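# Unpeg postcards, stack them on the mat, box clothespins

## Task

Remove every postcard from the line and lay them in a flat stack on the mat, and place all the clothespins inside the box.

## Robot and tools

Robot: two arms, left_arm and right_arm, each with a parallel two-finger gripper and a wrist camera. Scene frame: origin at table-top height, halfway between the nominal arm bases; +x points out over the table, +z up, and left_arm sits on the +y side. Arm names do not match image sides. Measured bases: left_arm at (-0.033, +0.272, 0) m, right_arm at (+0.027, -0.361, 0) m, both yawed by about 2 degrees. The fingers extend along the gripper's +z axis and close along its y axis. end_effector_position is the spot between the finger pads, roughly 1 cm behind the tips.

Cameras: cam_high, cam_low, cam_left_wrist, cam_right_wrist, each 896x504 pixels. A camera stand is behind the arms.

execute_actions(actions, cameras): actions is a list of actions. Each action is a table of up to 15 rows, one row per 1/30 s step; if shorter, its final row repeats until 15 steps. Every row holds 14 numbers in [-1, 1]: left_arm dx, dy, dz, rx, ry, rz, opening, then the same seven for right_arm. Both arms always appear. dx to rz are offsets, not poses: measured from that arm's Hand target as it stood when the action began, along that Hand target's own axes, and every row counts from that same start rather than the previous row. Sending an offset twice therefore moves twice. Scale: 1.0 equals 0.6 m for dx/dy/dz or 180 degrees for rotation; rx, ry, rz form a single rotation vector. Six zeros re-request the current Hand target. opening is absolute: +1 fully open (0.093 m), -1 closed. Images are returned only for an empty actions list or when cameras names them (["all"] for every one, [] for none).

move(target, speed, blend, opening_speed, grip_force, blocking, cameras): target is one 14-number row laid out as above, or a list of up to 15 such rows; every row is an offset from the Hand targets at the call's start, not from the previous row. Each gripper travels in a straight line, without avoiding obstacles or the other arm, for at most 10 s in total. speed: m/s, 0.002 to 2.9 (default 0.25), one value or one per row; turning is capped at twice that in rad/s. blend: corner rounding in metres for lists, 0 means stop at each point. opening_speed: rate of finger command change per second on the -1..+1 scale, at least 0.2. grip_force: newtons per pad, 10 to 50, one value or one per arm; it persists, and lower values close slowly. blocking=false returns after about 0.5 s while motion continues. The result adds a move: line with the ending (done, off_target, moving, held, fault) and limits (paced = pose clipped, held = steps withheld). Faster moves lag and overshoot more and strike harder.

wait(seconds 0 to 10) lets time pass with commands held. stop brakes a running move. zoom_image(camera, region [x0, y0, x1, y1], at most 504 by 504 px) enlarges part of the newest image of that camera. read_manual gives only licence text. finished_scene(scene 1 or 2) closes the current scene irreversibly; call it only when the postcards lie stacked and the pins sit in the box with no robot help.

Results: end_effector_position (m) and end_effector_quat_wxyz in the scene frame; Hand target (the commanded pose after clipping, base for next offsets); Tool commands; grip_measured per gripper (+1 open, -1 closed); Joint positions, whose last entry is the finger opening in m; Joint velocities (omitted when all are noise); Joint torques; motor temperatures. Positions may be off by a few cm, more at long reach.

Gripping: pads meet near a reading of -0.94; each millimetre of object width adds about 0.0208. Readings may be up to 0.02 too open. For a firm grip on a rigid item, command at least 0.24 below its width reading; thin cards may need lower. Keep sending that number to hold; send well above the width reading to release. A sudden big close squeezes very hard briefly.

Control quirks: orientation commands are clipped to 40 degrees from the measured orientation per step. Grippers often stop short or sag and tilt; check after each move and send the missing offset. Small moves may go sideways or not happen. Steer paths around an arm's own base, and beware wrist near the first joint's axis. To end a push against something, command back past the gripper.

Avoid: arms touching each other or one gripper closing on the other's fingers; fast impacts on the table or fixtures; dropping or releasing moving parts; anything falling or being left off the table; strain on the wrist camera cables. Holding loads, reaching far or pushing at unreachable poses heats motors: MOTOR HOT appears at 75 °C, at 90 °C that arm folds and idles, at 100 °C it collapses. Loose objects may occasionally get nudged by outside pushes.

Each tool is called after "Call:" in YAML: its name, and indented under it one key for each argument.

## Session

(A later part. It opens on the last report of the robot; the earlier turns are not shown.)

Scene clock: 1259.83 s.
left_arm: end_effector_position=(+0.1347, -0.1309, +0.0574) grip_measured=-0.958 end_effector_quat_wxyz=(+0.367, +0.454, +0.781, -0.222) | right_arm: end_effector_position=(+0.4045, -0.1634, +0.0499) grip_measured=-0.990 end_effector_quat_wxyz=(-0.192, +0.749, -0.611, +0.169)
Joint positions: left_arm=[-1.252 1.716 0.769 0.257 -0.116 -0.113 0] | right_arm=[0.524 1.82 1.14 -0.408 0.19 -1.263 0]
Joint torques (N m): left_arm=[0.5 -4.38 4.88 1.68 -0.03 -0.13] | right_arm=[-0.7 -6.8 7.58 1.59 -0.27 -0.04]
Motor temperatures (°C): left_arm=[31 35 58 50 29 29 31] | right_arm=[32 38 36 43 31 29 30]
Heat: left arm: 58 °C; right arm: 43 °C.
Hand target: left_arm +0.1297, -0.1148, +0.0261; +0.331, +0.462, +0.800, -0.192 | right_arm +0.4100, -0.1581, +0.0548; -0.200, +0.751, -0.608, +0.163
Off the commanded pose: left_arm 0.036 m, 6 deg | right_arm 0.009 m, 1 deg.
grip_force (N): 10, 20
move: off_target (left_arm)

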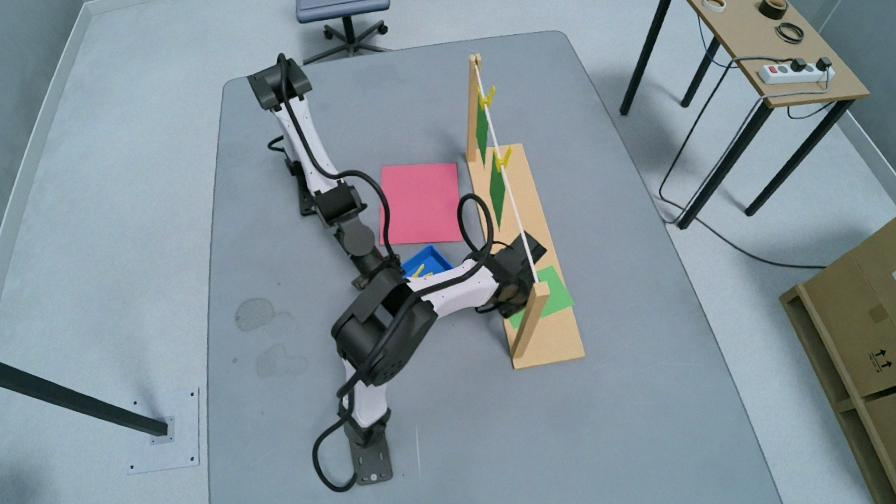

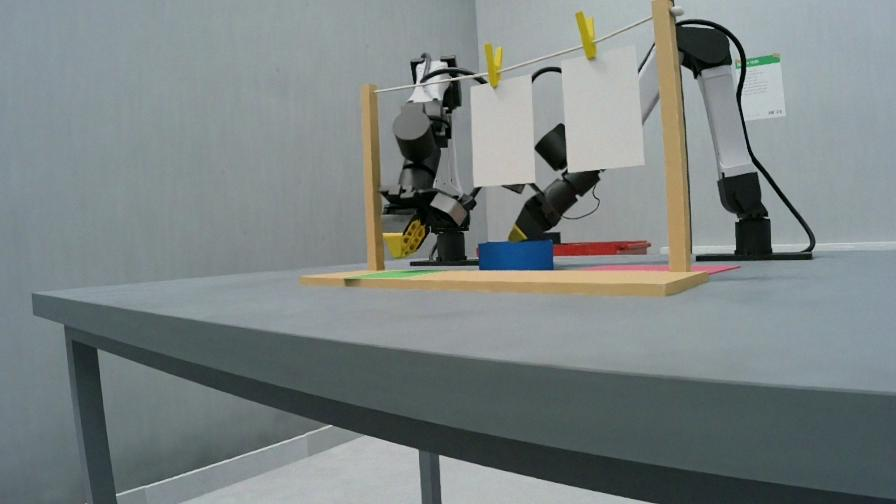

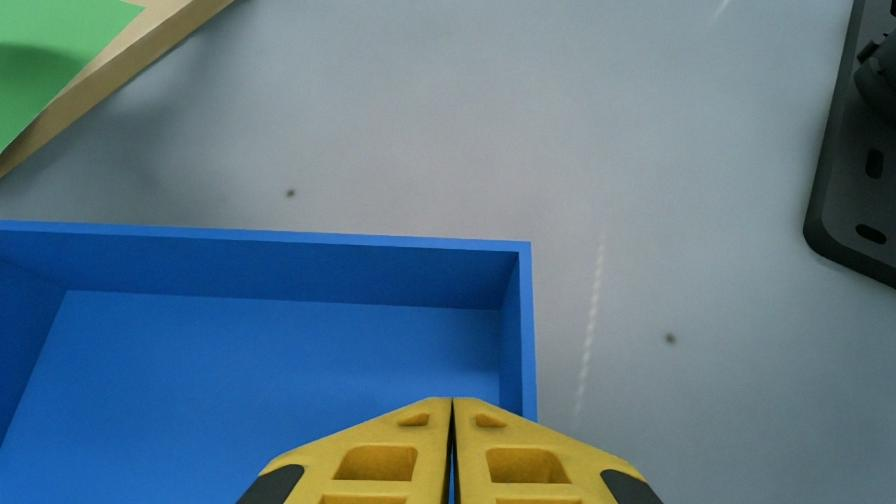

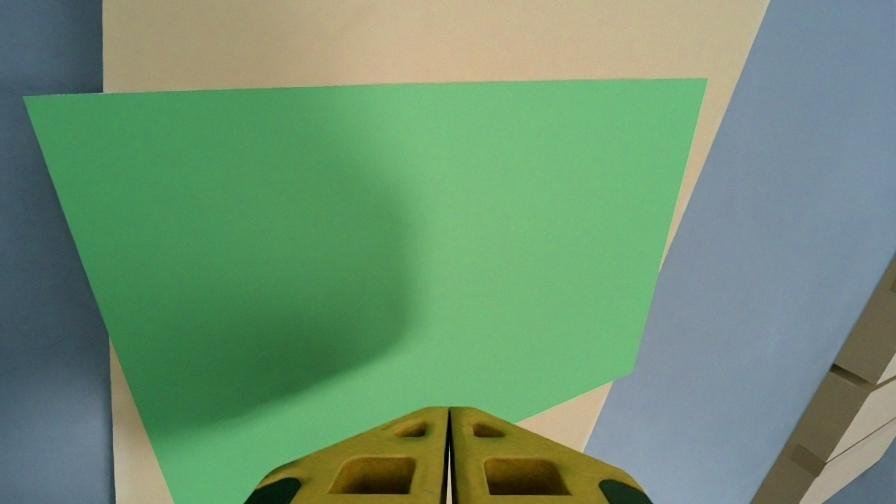

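Call:
move:
  target: [-0.0825,0.0289,-0.0589,0,0,0,-1,0,0,0,0,0,0,-1]
  speed: 0.15
  cameras: ["all"]

Scene clock: 1306.13 s.
left_arm: end_effector_position=(+0.1470, -0.1092, +0.0719) grip_measured=-0.958 end_effector_quat_wxyz=(+0.319, +0.459, +0.809, -0.183) | right_arm: end_effector_position=(+0.4045, -0.1634, +0.0499) grip_measured=-0.990 end_effector_quat_wxyz=(-0.192, +0.749, -0.611, +0.169)
Joint positions: left_arm=[-1.195 1.644 0.873 -0.051 -0.086 -0.096 0] | right_arm=[0.524 1.82 1.14 -0.408 0.19 -1.263 0]
Joint torques (N m): left_arm=[0.55 -7.95 9.68 1.97 0.1 0.15] | right_arm=[-0.69 -6.8 7.57 1.59 -0.27 -0.04]
Heat: left arm: 54 °C; right arm: 42 °C.
Hand target: left_arm +0.1497, -0.1148, +0.0860; +0.331, +0.462, +0.800, -0.191 | right_arm +0.4100, -0.1581, +0.0548; -0.200, +0.751, -0.608, +0.163
Off the commanded pose: left_arm 0.015 m, 2 deg | right_arm 0.009 m, 1 deg.
grip_force (N): 10, 20
move: off_target (left_arm)

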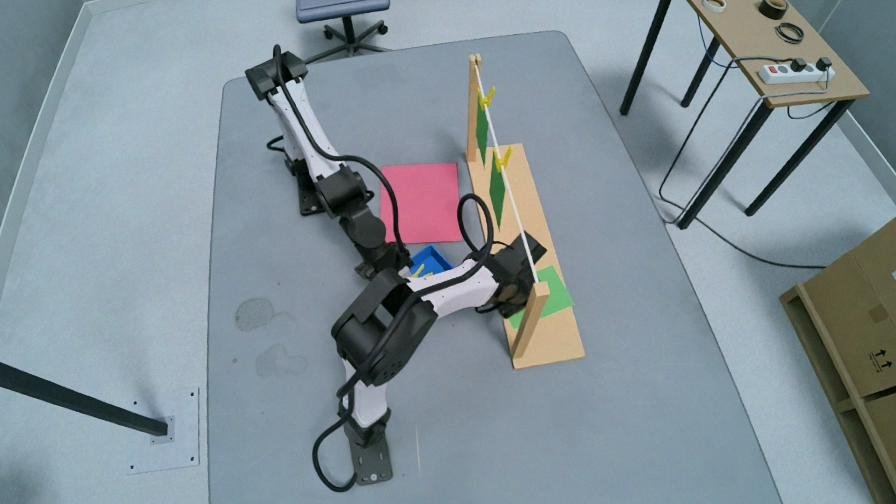

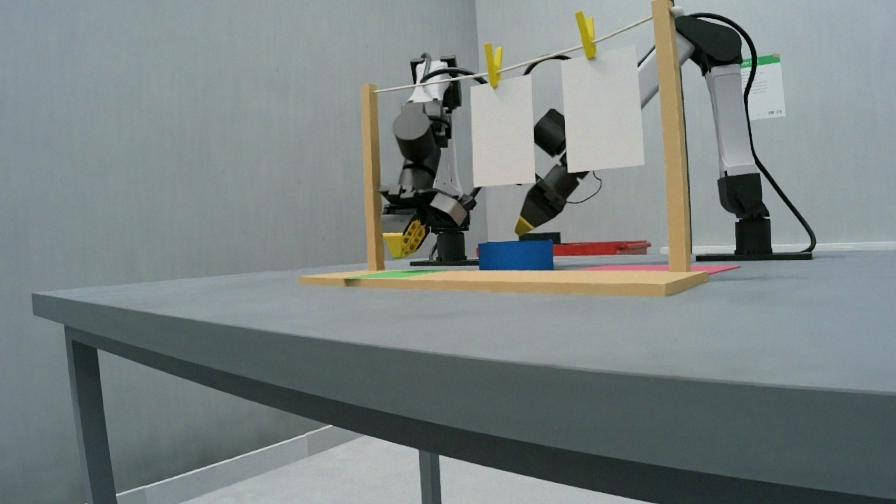

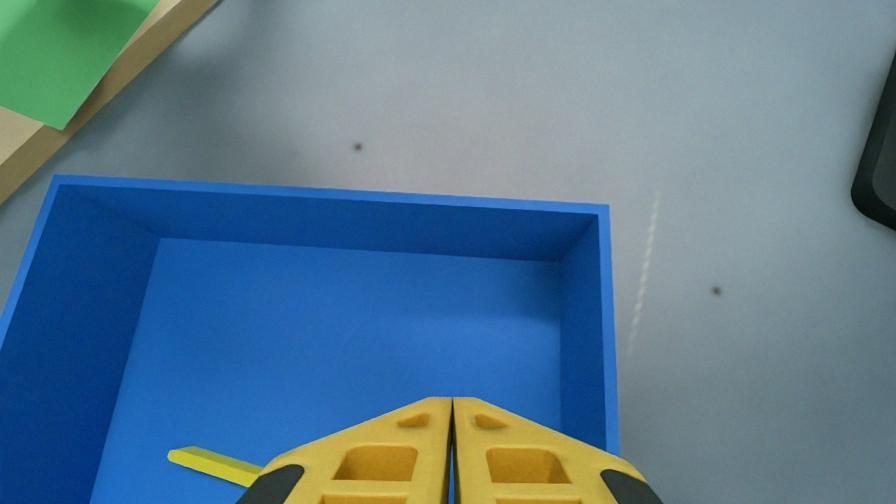

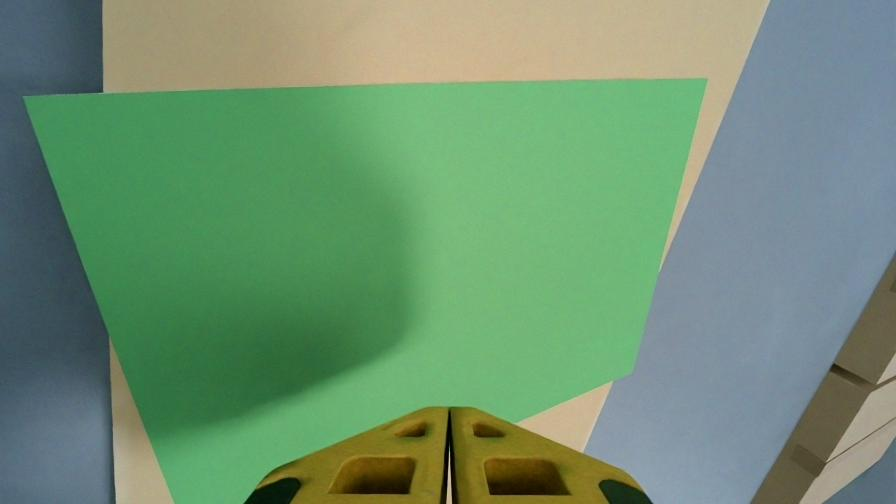

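Call:
move:
  target: [0.0465,0.0187,0.0478,0,0,0,-1,0,0,0,0,0,0,-1]
  speed: 0.12

Scene clock: 1353.50 s.
left_arm: end_effector_position=(+0.1585, -0.1092, +0.0478) grip_measured=-0.958 end_effector_quat_wxyz=(+0.329, +0.457, +0.804, -0.191) | right_arm: end_effector_position=(+0.4045, -0.1634, +0.0499) grip_measured=-0.990 end_effector_quat_wxyz=(-0.192, +0.749, -0.611, +0.169)
Joint positions: left_arm=[-1.16 1.713 0.813 0.107 -0.06 -0.071 0] | right_arm=[0.524 1.82 1.14 -0.408 0.19 -1.263 0]
Joint torques (N m): left_arm=[0.69 -6.27 6.64 2.24 0.15 0.07] | right_arm=[-0.69 -6.79 7.58 1.59 -0.27 -0.05]
Motor temperatures (°C): left_arm=[31 42 60 51 29 29 31] | right_arm=[32 42 40 40 31 29 30]
Heat: left arm: 60 °C; right arm: 42 °C.
Hand target: left_arm +0.1596, -0.1098, +0.0461; +0.331, +0.462, +0.800, -0.192 | right_arm +0.4100, -0.1581, +0.0548; -0.200, +0.751, -0.608, +0.163
Off the commanded pose: left_arm 0.002 m, 1 deg | right_arm 0.009 m, 1 deg.
grip_force (N): 10, 20
move: done

Call:
move:
  target:
    - [0.0212,0,0.0212,0,0,0,-1,0,0,0,0,0,0,-1]
    - [0.0255,-0.1455,0.0168,0,0,0,-1,0,0,0,0,0,0,-1]
  speed: 0.1
  cameras: ["cam_high","cam_left_wrist"]

Scene clock: 1368.33 s.
left_arm: end_effector_position=(+0.0832, -0.1519, +0.0365) grip_measured=-0.958 end_effector_quat_wxyz=(+0.341, +0.462, +0.793, -0.205) | right_arm: end_effector_position=(+0.4045, -0.1634, +0.0499) grip_measured=-0.990 end_effector_quat_wxyz=(-0.192, +0.749, -0.611, +0.169)
Joint positions: left_arm=[-1.423 1.799 0.835 0.184 -0.234 -0.238 0] | right_arm=[0.524 1.82 1.14 -0.408 0.19 -1.263 0]
Joint torques (N m): left_arm=[-0.24 -5.65 8.08 1.68 -0.05 -0.1] | right_arm=[-0.69 -6.79 7.58 1.6 -0.27 -0.04]
Motor temperatures (°C): left_arm=[31 41 58 52 29 29 31] | right_arm=[32 43 40 40 31 29 30]
Heat: left arm: 58 °C; right arm: 43 °C.
Hand target: left_arm +0.0823, -0.1501, +0.0281; +0.331, +0.462, +0.800, -0.191 | right_arm +0.4100, -0.1581, +0.0548; -0.200, +0.751, -0.608, +0.163
Off the commanded pose: left_arm 0.009 m, 2 deg | right_arm 0.009 m, 1 deg.
grip_force (N): 10, 20
move: done
Images, in order (width x height): cam_high 896x504, cam_left_wrist 896x504.

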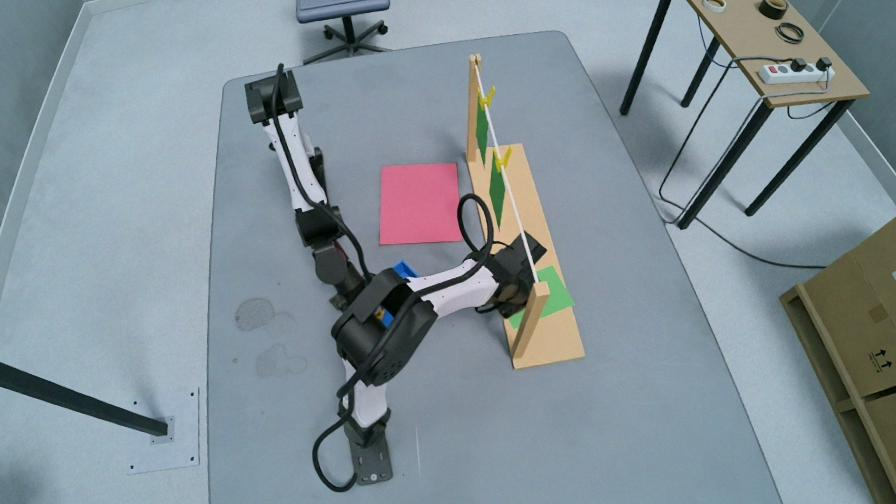

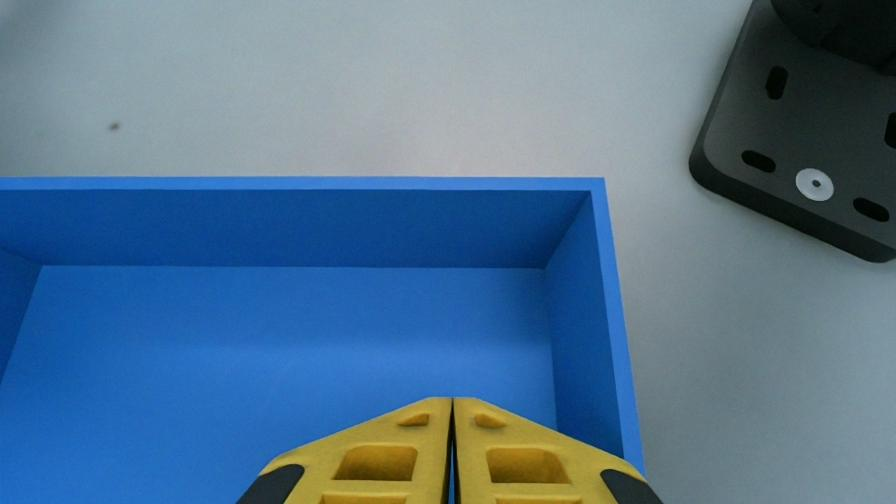

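Call:
move:
  target:
    - [0.0,-0.07,0.0,0,0,0,-1,0,0,0,0,0,0,-1]
    - [-0.02,-0.04,-0.015,0,0,0,-1,0,0,0,0,0,0,-1]
  speed: 0.1
  cameras: ["cam_high","cam_left_wrist"]

Scene clock: 1400.03 s.
left_arm: end_effector_position=(+0.0633, -0.1617, +0.0320) grip_measured=-0.958 end_effector_quat_wxyz=(+0.328, +0.456, +0.806, -0.186) | right_arm: end_effector_position=(+0.4045, -0.1634, +0.0499) grip_measured=-0.990 end_effector_quat_wxyz=(-0.192, +0.749, -0.611, +0.169)
Joint positions: left_arm=[-1.495 1.842 0.914 0.083 -0.297 -0.319 0] | right_arm=[0.524 1.82 1.14 -0.408 0.19 -1.263 0]
Joint torques (N m): left_arm=[0.34 -9.77 7.8 1.8 0.05 0.12] | right_arm=[-0.69 -6.79 7.58 1.59 -0.27 -0.04]
Motor temperatures (°C): left_arm=[31 39 58 48 29 29 31] | right_arm=[32 43 40 40 31 29 30]
Heat: left arm: 58 °C; right arm: 43 °C.
Hand target: left_arm +0.0625, -0.1638, +0.0428; +0.331, +0.462, +0.800, -0.191 | right_arm +0.4100, -0.1581, +0.0548; -0.200, +0.751, -0.608, +0.163
Off the commanded pose: left_arm 0.011 m, 1 deg | right_arm 0.009 m, 1 deg.
grip_force (N): 10, 20
move: off_target (left_arm)
Images, in order (width x height): cam_high 896x504, cam_left_wrist 896x504.

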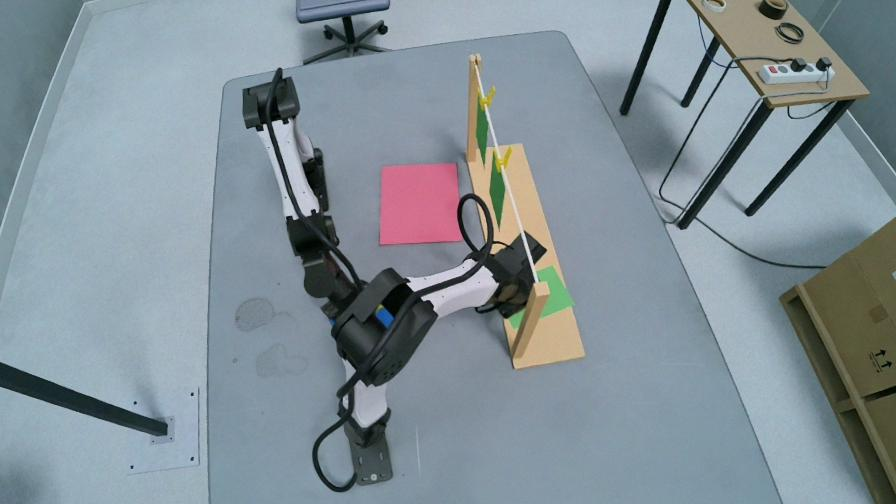

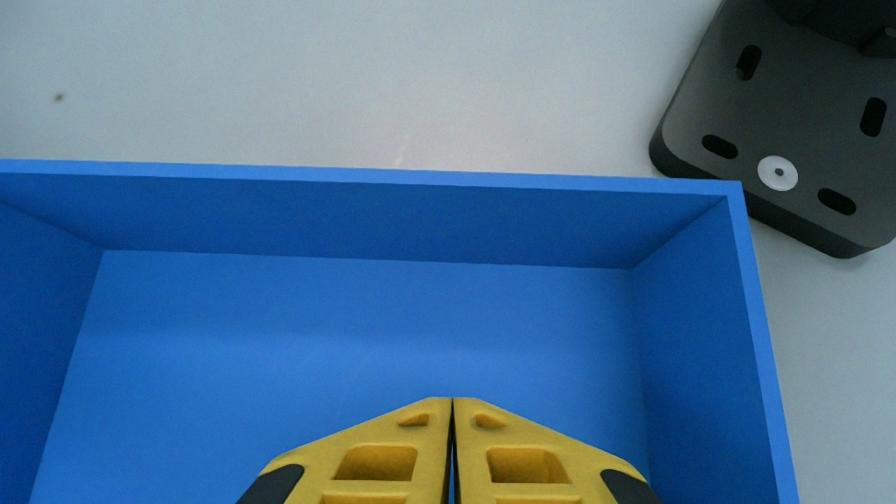

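Call:
move:
  target:
    - [-0.106,0,-0.106,0,0,0,-1,0,0,0,0,0,0,-1]
    - [0.1202,0.5722,-0.5378,0,0,0,-1,0,0,0,0,0,0,-1]
  speed: 0.25
  blend: [0.03,0]
  cameras: ["cam_high","cam_right_wrist"]

Scene clock: 1431.10 s.
left_arm: end_effector_position=(+0.2174, +0.2486, +0.2138) grip_measured=-0.958 end_effector_quat_wxyz=(+0.323, +0.455, +0.807, -0.195) | right_arm: end_effector_position=(+0.4045, -0.1634, +0.0499) grip_measured=-0.990 end_effector_quat_wxyz=(-0.192, +0.749, -0.611, +0.169)
Joint positions: left_arm=[0.357 1.303 1.221 -1.367 0.765 1.367 0] | right_arm=[0.524 1.82 1.14 -0.408 0.19 -1.263 0]
Joint torques (N m): left_arm=[0.66 -2.69 9.35 0.64 0.74 0.19] | right_arm=[-0.69 -6.79 7.57 1.59 -0.27 -0.04]
Motor temperatures (°C): left_arm=[31 44 57 49 29 29 31] | right_arm=[32 43 41 39 31 29 30]
Heat: left arm: 57 °C; right arm: 43 °C.
Hand target: left_arm +0.2205, +0.2495, +0.2200; +0.331, +0.462, +0.800, -0.192 | right_arm +0.4100, -0.1581, +0.0548; -0.200, +0.751, -0.608, +0.163
Off the commanded pose: left_arm 0.007 m, 2 deg | right_arm 0.009 m, 1 deg.
grip_force (N): 10, 20
move: done
Images, in order (width x height): cam_high 896x504, cam_right_wrist 896x504.

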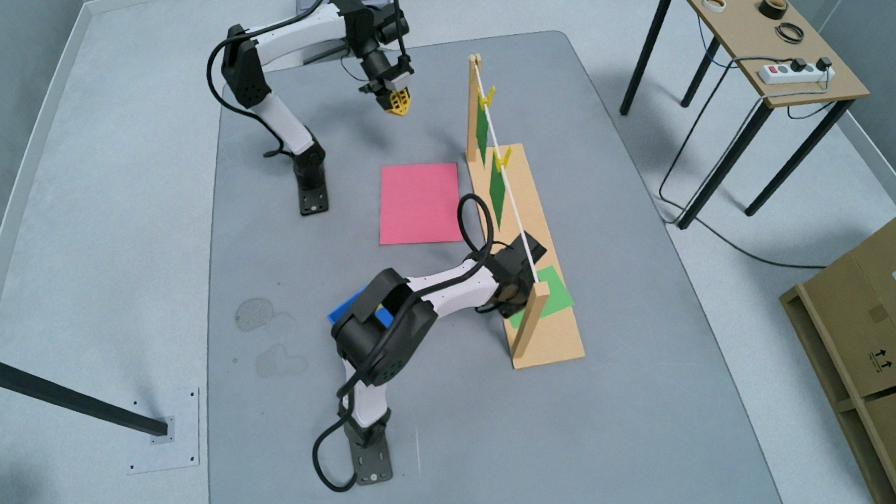

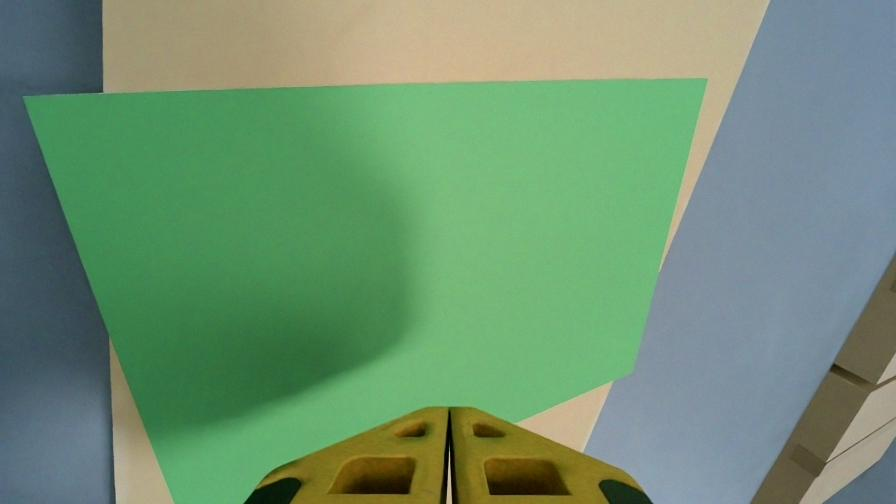

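Call:
move:
  target:
    - [0,0,0,0,0,0,-1,0,0.0225,0.0385,0,0,0,-1]
    - [0,0,0,0,0,0,-1,0,0.0242,0.0418,0,0,0,-1]
    - [0,0,0,0,0,0,-1,-0.016,0.0923,0.0063,0,0,0,-1]
  speed: [0.1,0.03,0.06]
  cameras: ["cam_high","cam_right_wrist"]

Scene clock: 1471.93 s.
left_arm: end_effector_position=(+0.2172, +0.2486, +0.2138) grip_measured=-0.958 end_effector_quat_wxyz=(+0.323, +0.455, +0.807, -0.195) | right_arm: end_effector_position=(+0.3718, -0.1552, +0.0266) grip_measured=-0.990 end_effector_quat_wxyz=(-0.210, +0.748, -0.607, +0.168)
Joint positions: left_arm=[0.357 1.303 1.221 -1.368 0.765 1.368 0] | right_arm=[0.591 1.77 0.957 -0.252 0.208 -1.207 0]
Joint torques (N m): left_arm=[0.44 -2.99 9.29 0.64 0.67 0.22] | right_arm=[0.29 -7.95 3.59 1.51 -0.03 0.13]
Motor temperatures (°C): left_arm=[31 38 60 42 29 29 31] | right_arm=[32 43 41 39 31 29 30]
Heat: left arm: 60 °C; right arm: 43 °C.
Hand target: left_arm +0.2205, +0.2495, +0.2200; +0.331, +0.462, +0.800, -0.192 | right_arm +0.3629, -0.1583, +0.0240; -0.200, +0.751, -0.608, +0.163
Off the commanded pose: left_arm 0.007 m, 2 deg | right_arm 0.010 m, 1 deg.
grip_force (N): 10, 20
move: done
Images, in order (width x height): cam_high 896x504, cam_right_wrist 896x504.

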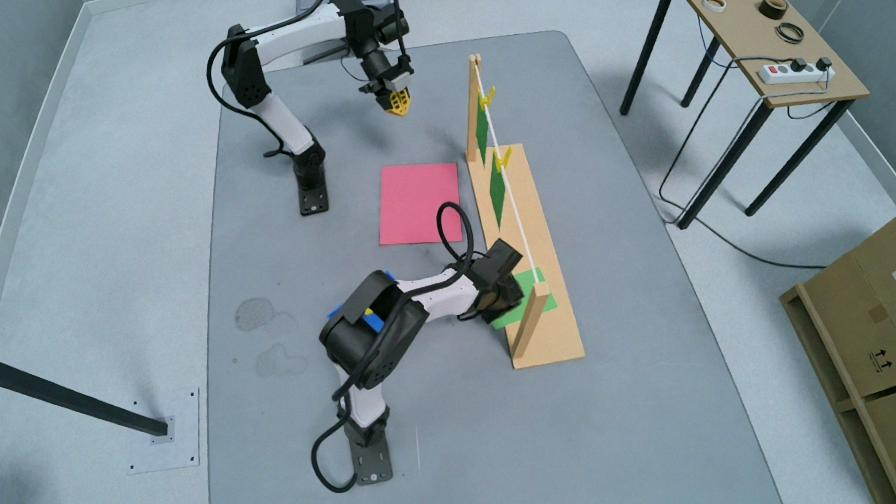

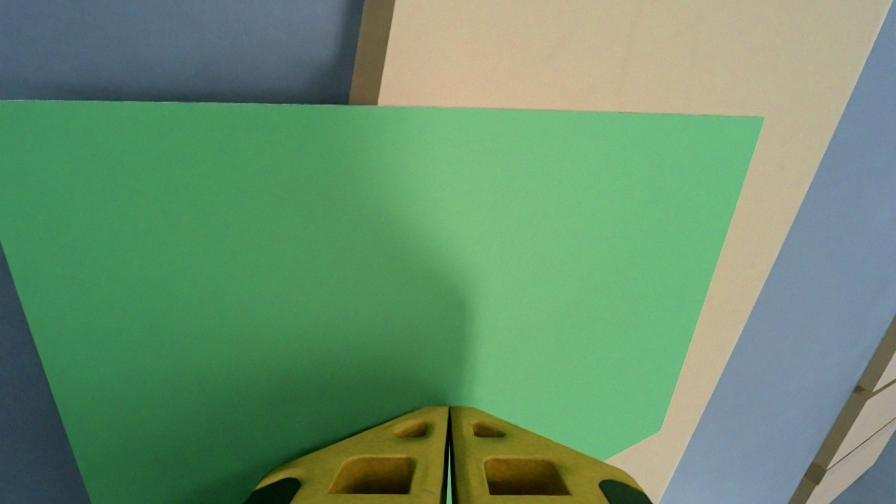

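Call:
move:
  target:
    - [0,0,0,0,0,0,-1,0,-0.0417,-0.0722,0,0,0,-1]
    - [0,0,0,0,0,0,-1,-0.0322,0.0697,-0.1383,0.1115,0.0175,0.0218,-1]
    - [0,0,0,0,0,0,-1,-0.0322,0.0697,-0.1383,0.1115,0.0175,0.0218,-0.66]
  speed: 0.15
  blend: [0.02,0,0]
  cameras: ["cam_high","cam_right_wrist"]

Scene clock: 1506.73 s.
left_arm: end_effector_position=(+0.2172, +0.2486, +0.2138) grip_measured=-0.958 end_effector_quat_wxyz=(+0.323, +0.455, +0.807, -0.195) | right_arm: end_effector_position=(+0.2832, -0.1560, +0.0709) grip_measured=-0.662 end_effector_quat_wxyz=(-0.305, +0.686, -0.599, +0.278)
Joint positions: left_arm=[0.357 1.303 1.221 -1.368 0.765 1.368 0] | right_arm=[0.939 1.386 0.596 -0.141 0.606 -0.939 0.013]
Joint torques (N m): left_arm=[0.65 -2.76 9.14 0.61 0.74 0.2] | right_arm=[0.29 -5.2 4.45 2.16 0.33 0.16]
Motor temperatures (°C): left_arm=[31 36 61 40 29 29 31] | right_arm=[32 44 38 38 31 29 30]
Heat: left arm: 61 °C; right arm: 44 °C.
Hand target: left_arm +0.2205, +0.2495, +0.2200; +0.331, +0.462, +0.800, -0.192 | right_arm +0.2830, -0.1554, +0.0751; -0.317, +0.679, -0.601, +0.280
Off the commanded pose: left_arm 0.007 m, 2 deg | right_arm 0.004 m, 2 deg.
grip_force (N): 10, 20
move: done
Images, in order (width x height): cam_high 896x504, cam_right_wrist 896x504.

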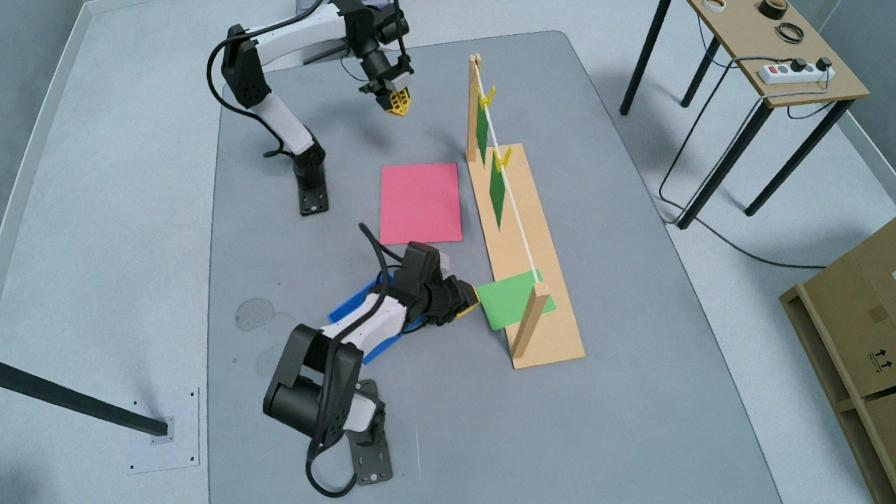

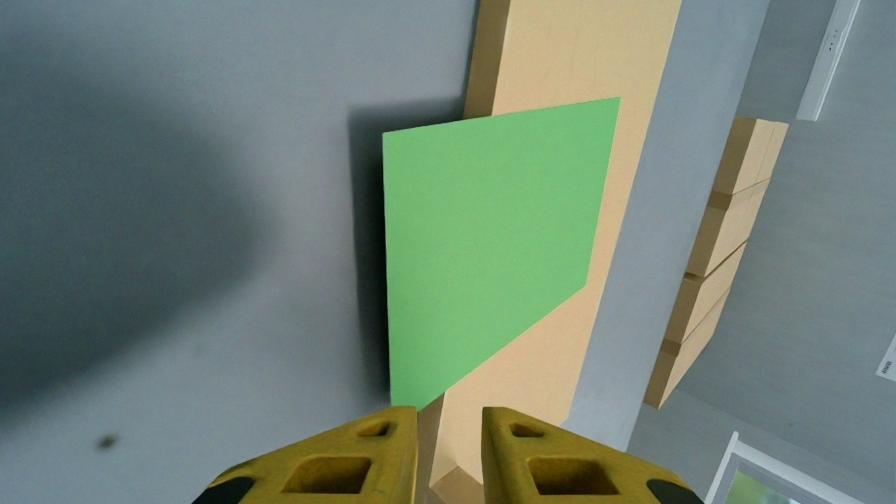

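Call:
move:
  target: [0,0,0,0,0,0,-1,0,0.0632,0.0530,0,0,0,-0.66]
  speed: 0.06
  cameras: ["cam_low","cam_right_wrist"]

Scene clock: 1562.03 s.
left_arm: end_effector_position=(+0.2172, +0.2486, +0.2138) grip_measured=-0.958 end_effector_quat_wxyz=(+0.323, +0.455, +0.807, -0.195) | right_arm: end_effector_position=(+0.2840, -0.1563, +0.0268) grip_measured=-0.662 end_effector_quat_wxyz=(-0.313, +0.680, -0.601, +0.279)
Joint positions: left_arm=[0.357 1.303 1.221 -1.368 0.765 1.368 0] | right_arm=[0.939 1.535 0.485 0.136 0.612 -0.936 0.013]
Joint torques (N m): left_arm=[0.87 -2.7 9.24 0.54 0.68 0.19] | right_arm=[0.34 -3.93 3.78 2.2 0.26 0.12]
Motor temperatures (°C): left_arm=[31 35 62 38 29 29 31] | right_arm=[32 41 37 40 31 29 30]
Heat: left arm: 62 °C; right arm: 41 °C.
Hand target: left_arm +0.2205, +0.2495, +0.2200; +0.331, +0.462, +0.800, -0.192 | right_arm +0.2830, -0.1554, +0.0256; -0.317, +0.678, -0.601, +0.280
Off the commanded pose: left_arm 0.007 m, 2 deg | right_arm 0.002 m, 1 deg.
grip_force (N): 10, 20
move: done
Images, in order (width x height): cam_low 896x504, cam_right_wrist 896x504.

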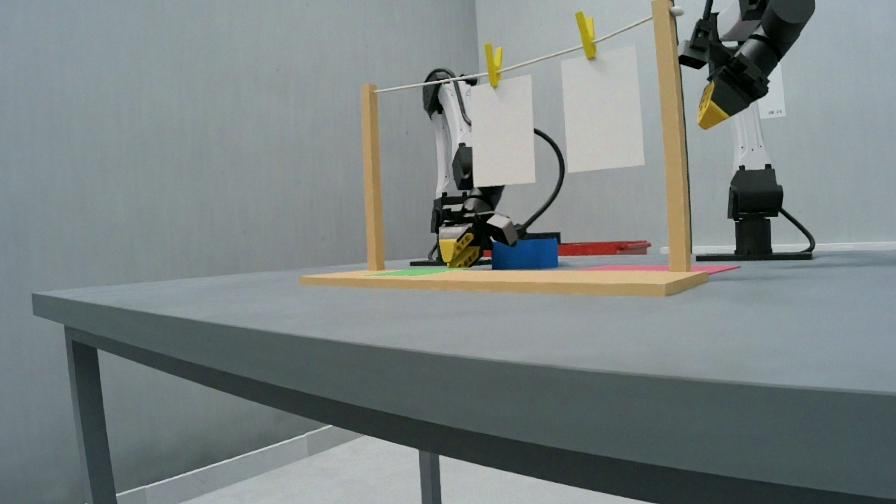

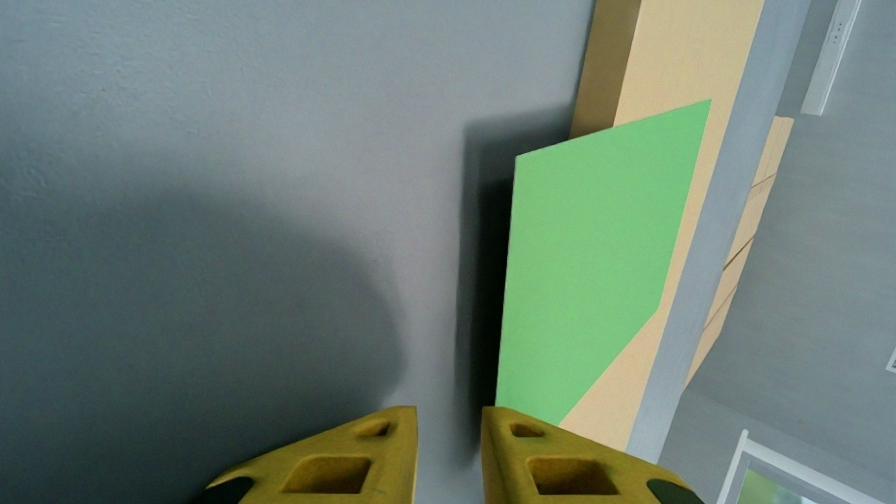

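Call:
move:
  target: [0,0,0,0,0,0,-1,0,0.0087,0.0073,0,0,0,-0.66]
  speed: 0.05

Call:
zoom_image:
  camera: "cam_low"
  region: [380, 200, 580, 300]

Scene clock: 1571.63 s.
left_arm: end_effector_position=(+0.2172, +0.2486, +0.2138) grip_measured=-0.958 end_effector_quat_wxyz=(+0.323, +0.455, +0.807, -0.195) | right_arm: end_effector_position=(+0.2840, -0.1571, +0.0209) grip_measured=-0.662 end_effector_quat_wxyz=(-0.312, +0.680, -0.601, +0.281)
Joint positions: left_arm=[0.357 1.303 1.221 -1.368 0.765 1.368 0] | right_arm=[0.939 1.559 0.474 0.17 0.615 -0.936 0.013]
Joint torques (N m): left_arm=[0.36 -2.89 9.33 0.58 0.67 0.18] | right_arm=[0.34 -3.59 3.6 2.3 0.22 0.12]
Motor temperatures (°C): left_arm=[31 35 62 38 29 29 31] | right_arm=[32 40 36 41 31 29 30]
Heat: left arm: 62 °C; right arm: 41 °C.
Hand target: left_arm +0.2205, +0.2495, +0.2200; +0.331, +0.462, +0.800, -0.192 | right_arm +0.2829, -0.1554, +0.0187; -0.317, +0.679, -0.601, +0.280
Off the commanded pose: left_arm 0.007 m, 2 deg | right_arm 0.003 m, 1 deg.
grip_force (N): 10, 20
move: done

Scaled by 2.520.
This view is cut from an older image: the scene may have changed since it was taken.

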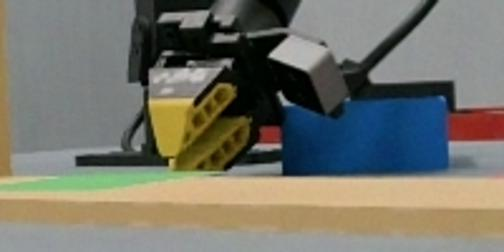

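Call:
move:
  target: [0,0,0,0,0,0,-1,0,-0.0446,0.0403,0,0,0,-0.66]
  speed: 0.04
  cameras: ["cam_low","cam_right_wrist"]

Call:
zoom_image:
  camera: "cam_low"
  region: [380, 200, 580, 300]

Scene clock: 1590.20 s.
left_arm: end_effector_position=(+0.2172, +0.2486, +0.2138) grip_measured=-0.958 end_effector_quat_wxyz=(+0.323, +0.455, +0.807, -0.195) | right_arm: end_effector_position=(+0.3122, -0.1572, +0.0211) grip_measured=-0.662 end_effector_quat_wxyz=(-0.308, +0.681, -0.600, +0.286)
Joint positions: left_arm=[0.357 1.303 1.221 -1.368 0.765 1.368 0] | right_arm=[0.849 1.625 0.53 0.221 0.568 -1.025 0.013]
Joint torques (N m): left_arm=[0.49 -2.76 9.25 0.6 0.76 0.21] | right_arm=[-1.29 -3.96 5.98 2.21 -0.06 0.02]
Motor temperatures (°C): left_arm=[31 35 62 37 30 29 31] | right_arm=[32 39 36 40 31 29 30]
Heat: left arm: 62 °C; right arm: 40 °C.
Hand target: left_arm +0.2205, +0.2495, +0.2200; +0.331, +0.462, +0.800, -0.192 | right_arm +0.3184, -0.1510, +0.0237; -0.317, +0.679, -0.601, +0.280
Off the commanded pose: left_arm 0.007 m, 2 deg | right_arm 0.009 m, 1 deg.
grip_force (N): 10, 20
move: done
Images, in order (width x height): cam_low 896x504, cam_right_wrist 896x504.

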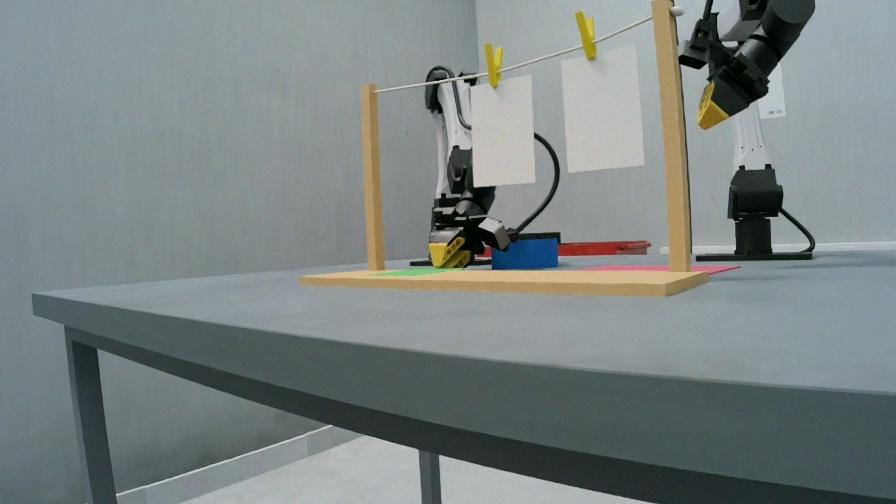

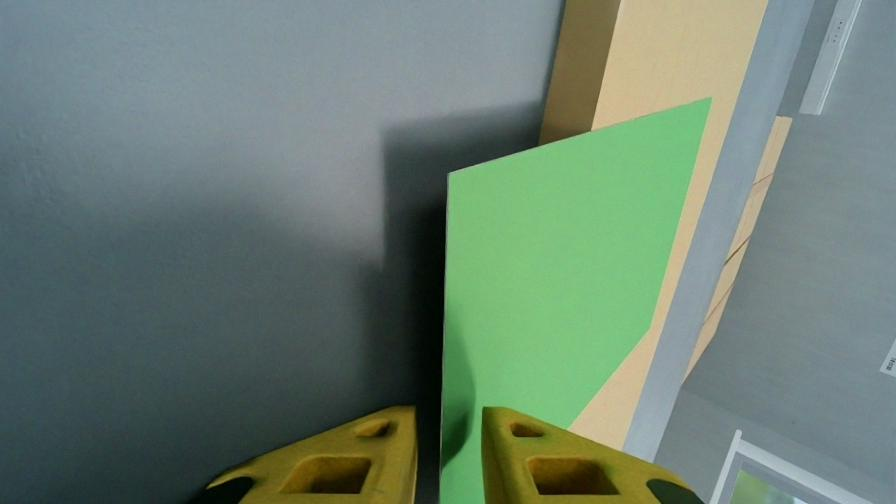

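Scaled by 2.520.

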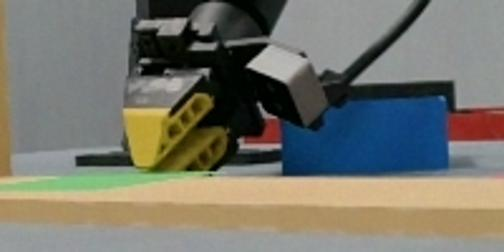

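Call:
move:
  target: [0,0,0,0,0,0,-1,0,-0.0133,0.0107,0,0,0,-0.66]
  speed: 0.04
  cameras: ["cam_right_wrist"]

Scene clock: 1597.90 s.
left_arm: end_effector_position=(+0.2172, +0.2486, +0.2138) grip_measured=-0.958 end_effector_quat_wxyz=(+0.323, +0.455, +0.807, -0.195) | right_arm: end_effector_position=(+0.3217, -0.1577, +0.0213) grip_measured=-0.662 end_effector_quat_wxyz=(-0.305, +0.681, -0.601, +0.287)
Joint positions: left_arm=[0.357 1.303 1.221 -1.368 0.765 1.368 0] | right_arm=[0.82 1.646 0.556 0.221 0.552 -1.049 0.013]
Joint torques (N m): left_arm=[0.69 -2.69 9.57 0.57 0.74 0.24] | right_arm=[-1.06 -4.42 6.19 2.23 -0.08 0.02]
Motor temperatures (°C): left_arm=[31 35 62 37 30 29 31] | right_arm=[32 39 36 41 31 29 30]
Heat: left arm: 62 °C; right arm: 41 °C.
Hand target: left_arm +0.2205, +0.2495, +0.2200; +0.331, +0.462, +0.800, -0.192 | right_arm +0.3284, -0.1498, +0.0257; -0.317, +0.679, -0.601, +0.280
Off the commanded pose: left_arm 0.007 m, 2 deg | right_arm 0.011 m, 2 deg.
grip_force (N): 10, 20
move: off_target (right_arm)
Images, in order (width x height): cam_right_wrist 896x504.

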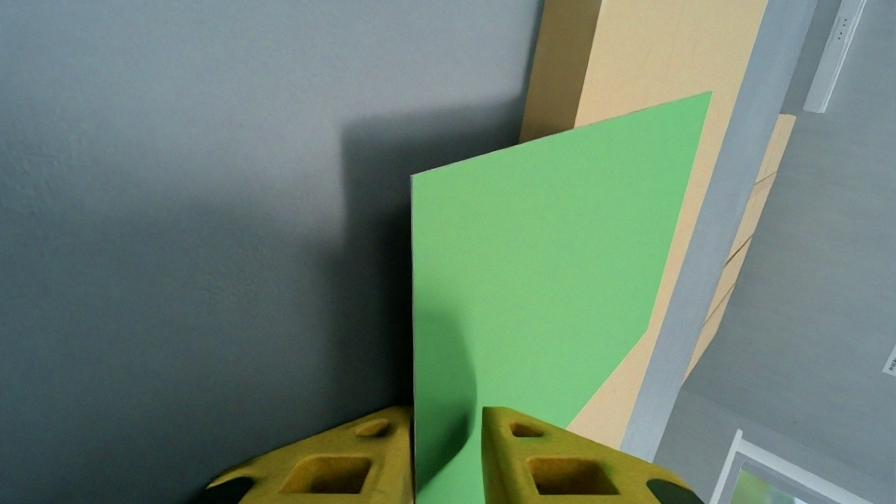

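Call:
move:
  target: [0,0,0,0,0,0,-1,0,0,0,0,0,0,-1]
  cameras: ["cam_right_wrist"]

Scene clock: 1608.23 s.
left_arm: end_effector_position=(+0.2172, +0.2486, +0.2138) grip_measured=-0.958 end_effector_quat_wxyz=(+0.323, +0.455, +0.807, -0.195) | right_arm: end_effector_position=(+0.3300, -0.1490, +0.0326) grip_measured=-0.990 end_effector_quat_wxyz=(-0.331, +0.668, -0.600, +0.289)
Joint positions: left_arm=[0.357 1.303 1.221 -1.368 0.765 1.368 0] | right_arm=[0.82 1.646 0.569 0.27 0.556 -1.052 0]
Joint torques (N m): left_arm=[0.47 -3.06 9.43 0.56 0.75 0.2] | right_arm=[-1.06 -4.42 5.29 1.77 -0.14 0.06]
Motor temperatures (°C): left_arm=[31 35 62 37 30 29 31] | right_arm=[32 39 37 41 31 29 30]
Heat: left arm: 62 °C; right arm: 41 °C.
Hand target: left_arm +0.2205, +0.2495, +0.2200; +0.331, +0.462, +0.800, -0.192 | right_arm +0.3284, -0.1497, +0.0257; -0.317, +0.679, -0.601, +0.280
Off the commanded pose: left_arm 0.007 m, 2 deg | right_arm 0.007 m, 2 deg.
grip_force (N): 10, 20
move: done
Images, in order (width x height): cam_right_wrist 896x504.

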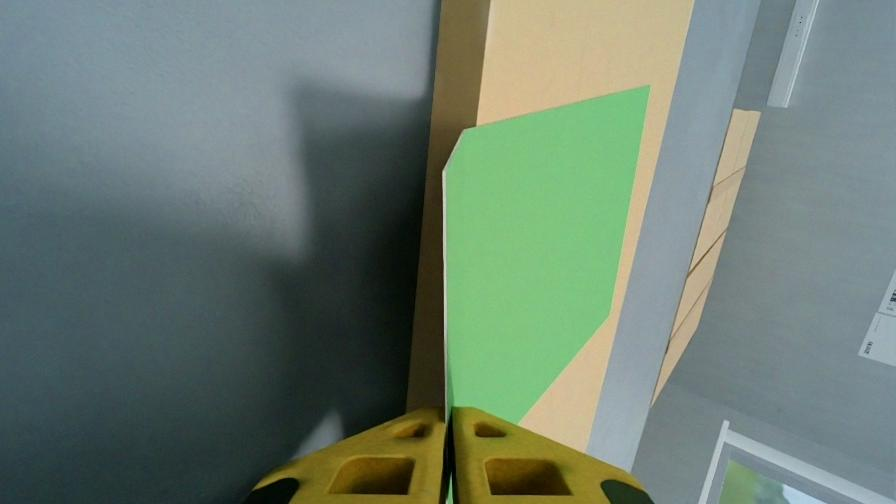

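Call:
move:
  target:
    - [0,0,0,0,0,0,-1,-0.001,-0.033,-0.0385,0.06,0,0,-1]
    - [0,0,0,0,0,0,-1,-0.0011,-0.0827,-0.135,0.122,0,0,-1]
  speed: 0.06
  grip_force: [10, 35]
  blend: [0.02,0]
  cameras: ["cam_high","cam_low","cam_right_wrist"]

Scene clock: 1636.47 s.
left_arm: end_effector_position=(+0.2172, +0.2486, +0.2138) grip_measured=-0.958 end_effector_quat_wxyz=(+0.323, +0.455, +0.807, -0.195) | right_arm: end_effector_position=(+0.2998, -0.1523, +0.1104) grip_measured=-0.990 end_effector_quat_wxyz=(-0.431, +0.613, -0.537, +0.387)
Joint positions: left_arm=[0.357 1.303 1.221 -1.368 0.765 1.368 0] | right_arm=[0.994 1.387 0.404 0.467 0.84 -1.184 0]
Joint torques (N m): left_arm=[0.58 -2.71 9.16 0.53 0.69 0.19] | right_arm=[0.29 -4.93 4.15 2.65 0.28 0.04]
Motor temperatures (°C): left_arm=[31 34 62 36 30 29 31] | right_arm=[32 40 37 41 31 29 30]
Heat: left arm: 62 °C; right arm: 41 °C.
Hand target: left_arm +0.2205, +0.2495, +0.2200; +0.331, +0.462, +0.800, -0.192 | right_arm +0.2985, -0.1529, +0.1158; -0.440, +0.606, -0.537, +0.389
Off the commanded pose: left_arm 0.007 m, 2 deg | right_arm 0.006 m, 1 deg.
grip_force (N): 10, 35
move: done
Images, in order (width x height): cam_high 896x504, cam_low 896x504, cam_right_wrist 896x504.

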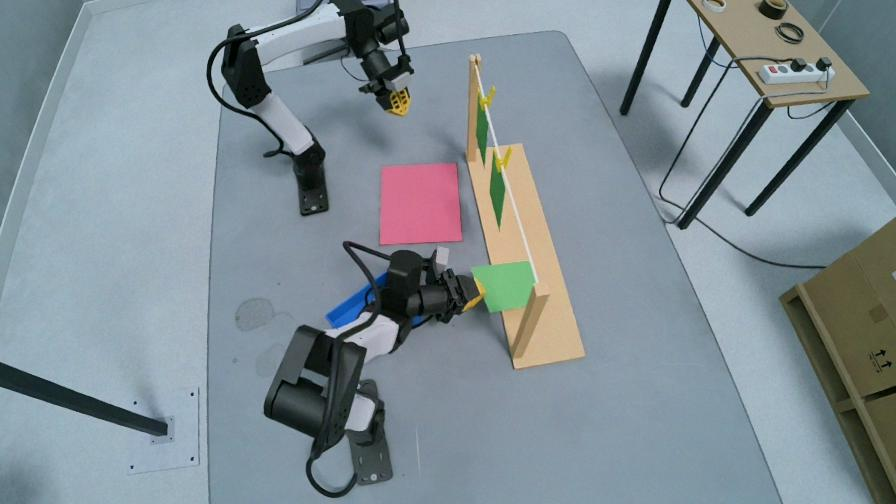

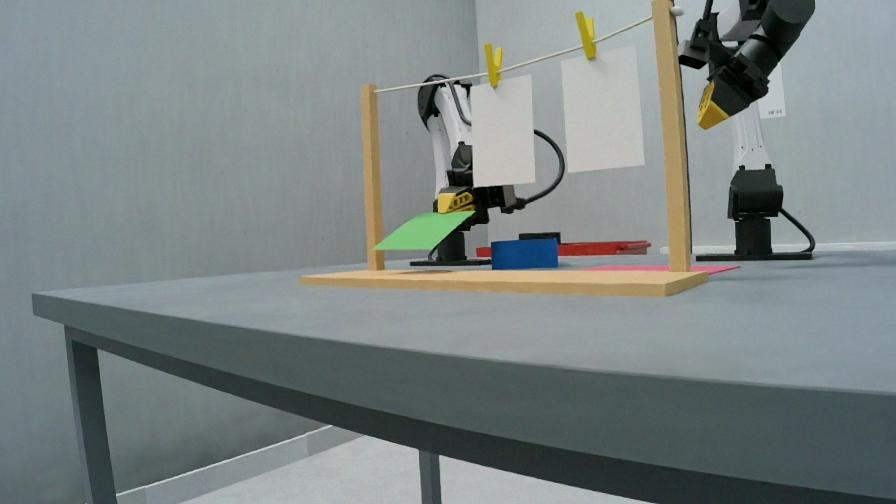

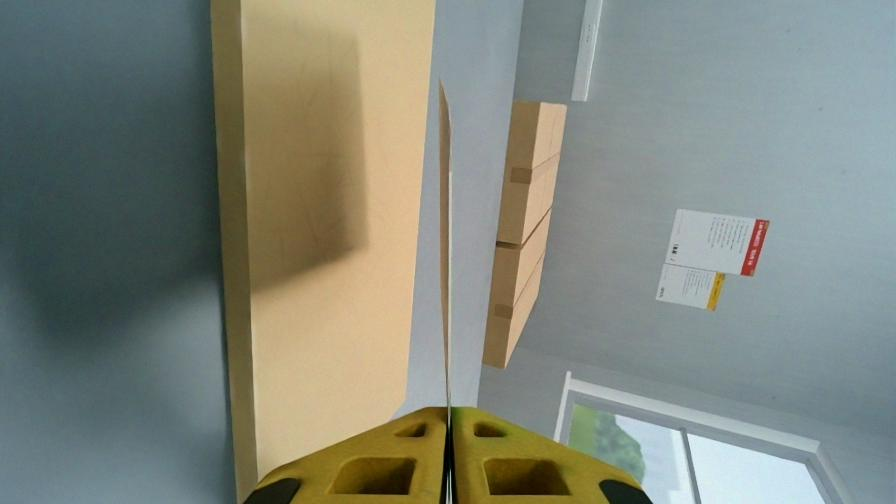

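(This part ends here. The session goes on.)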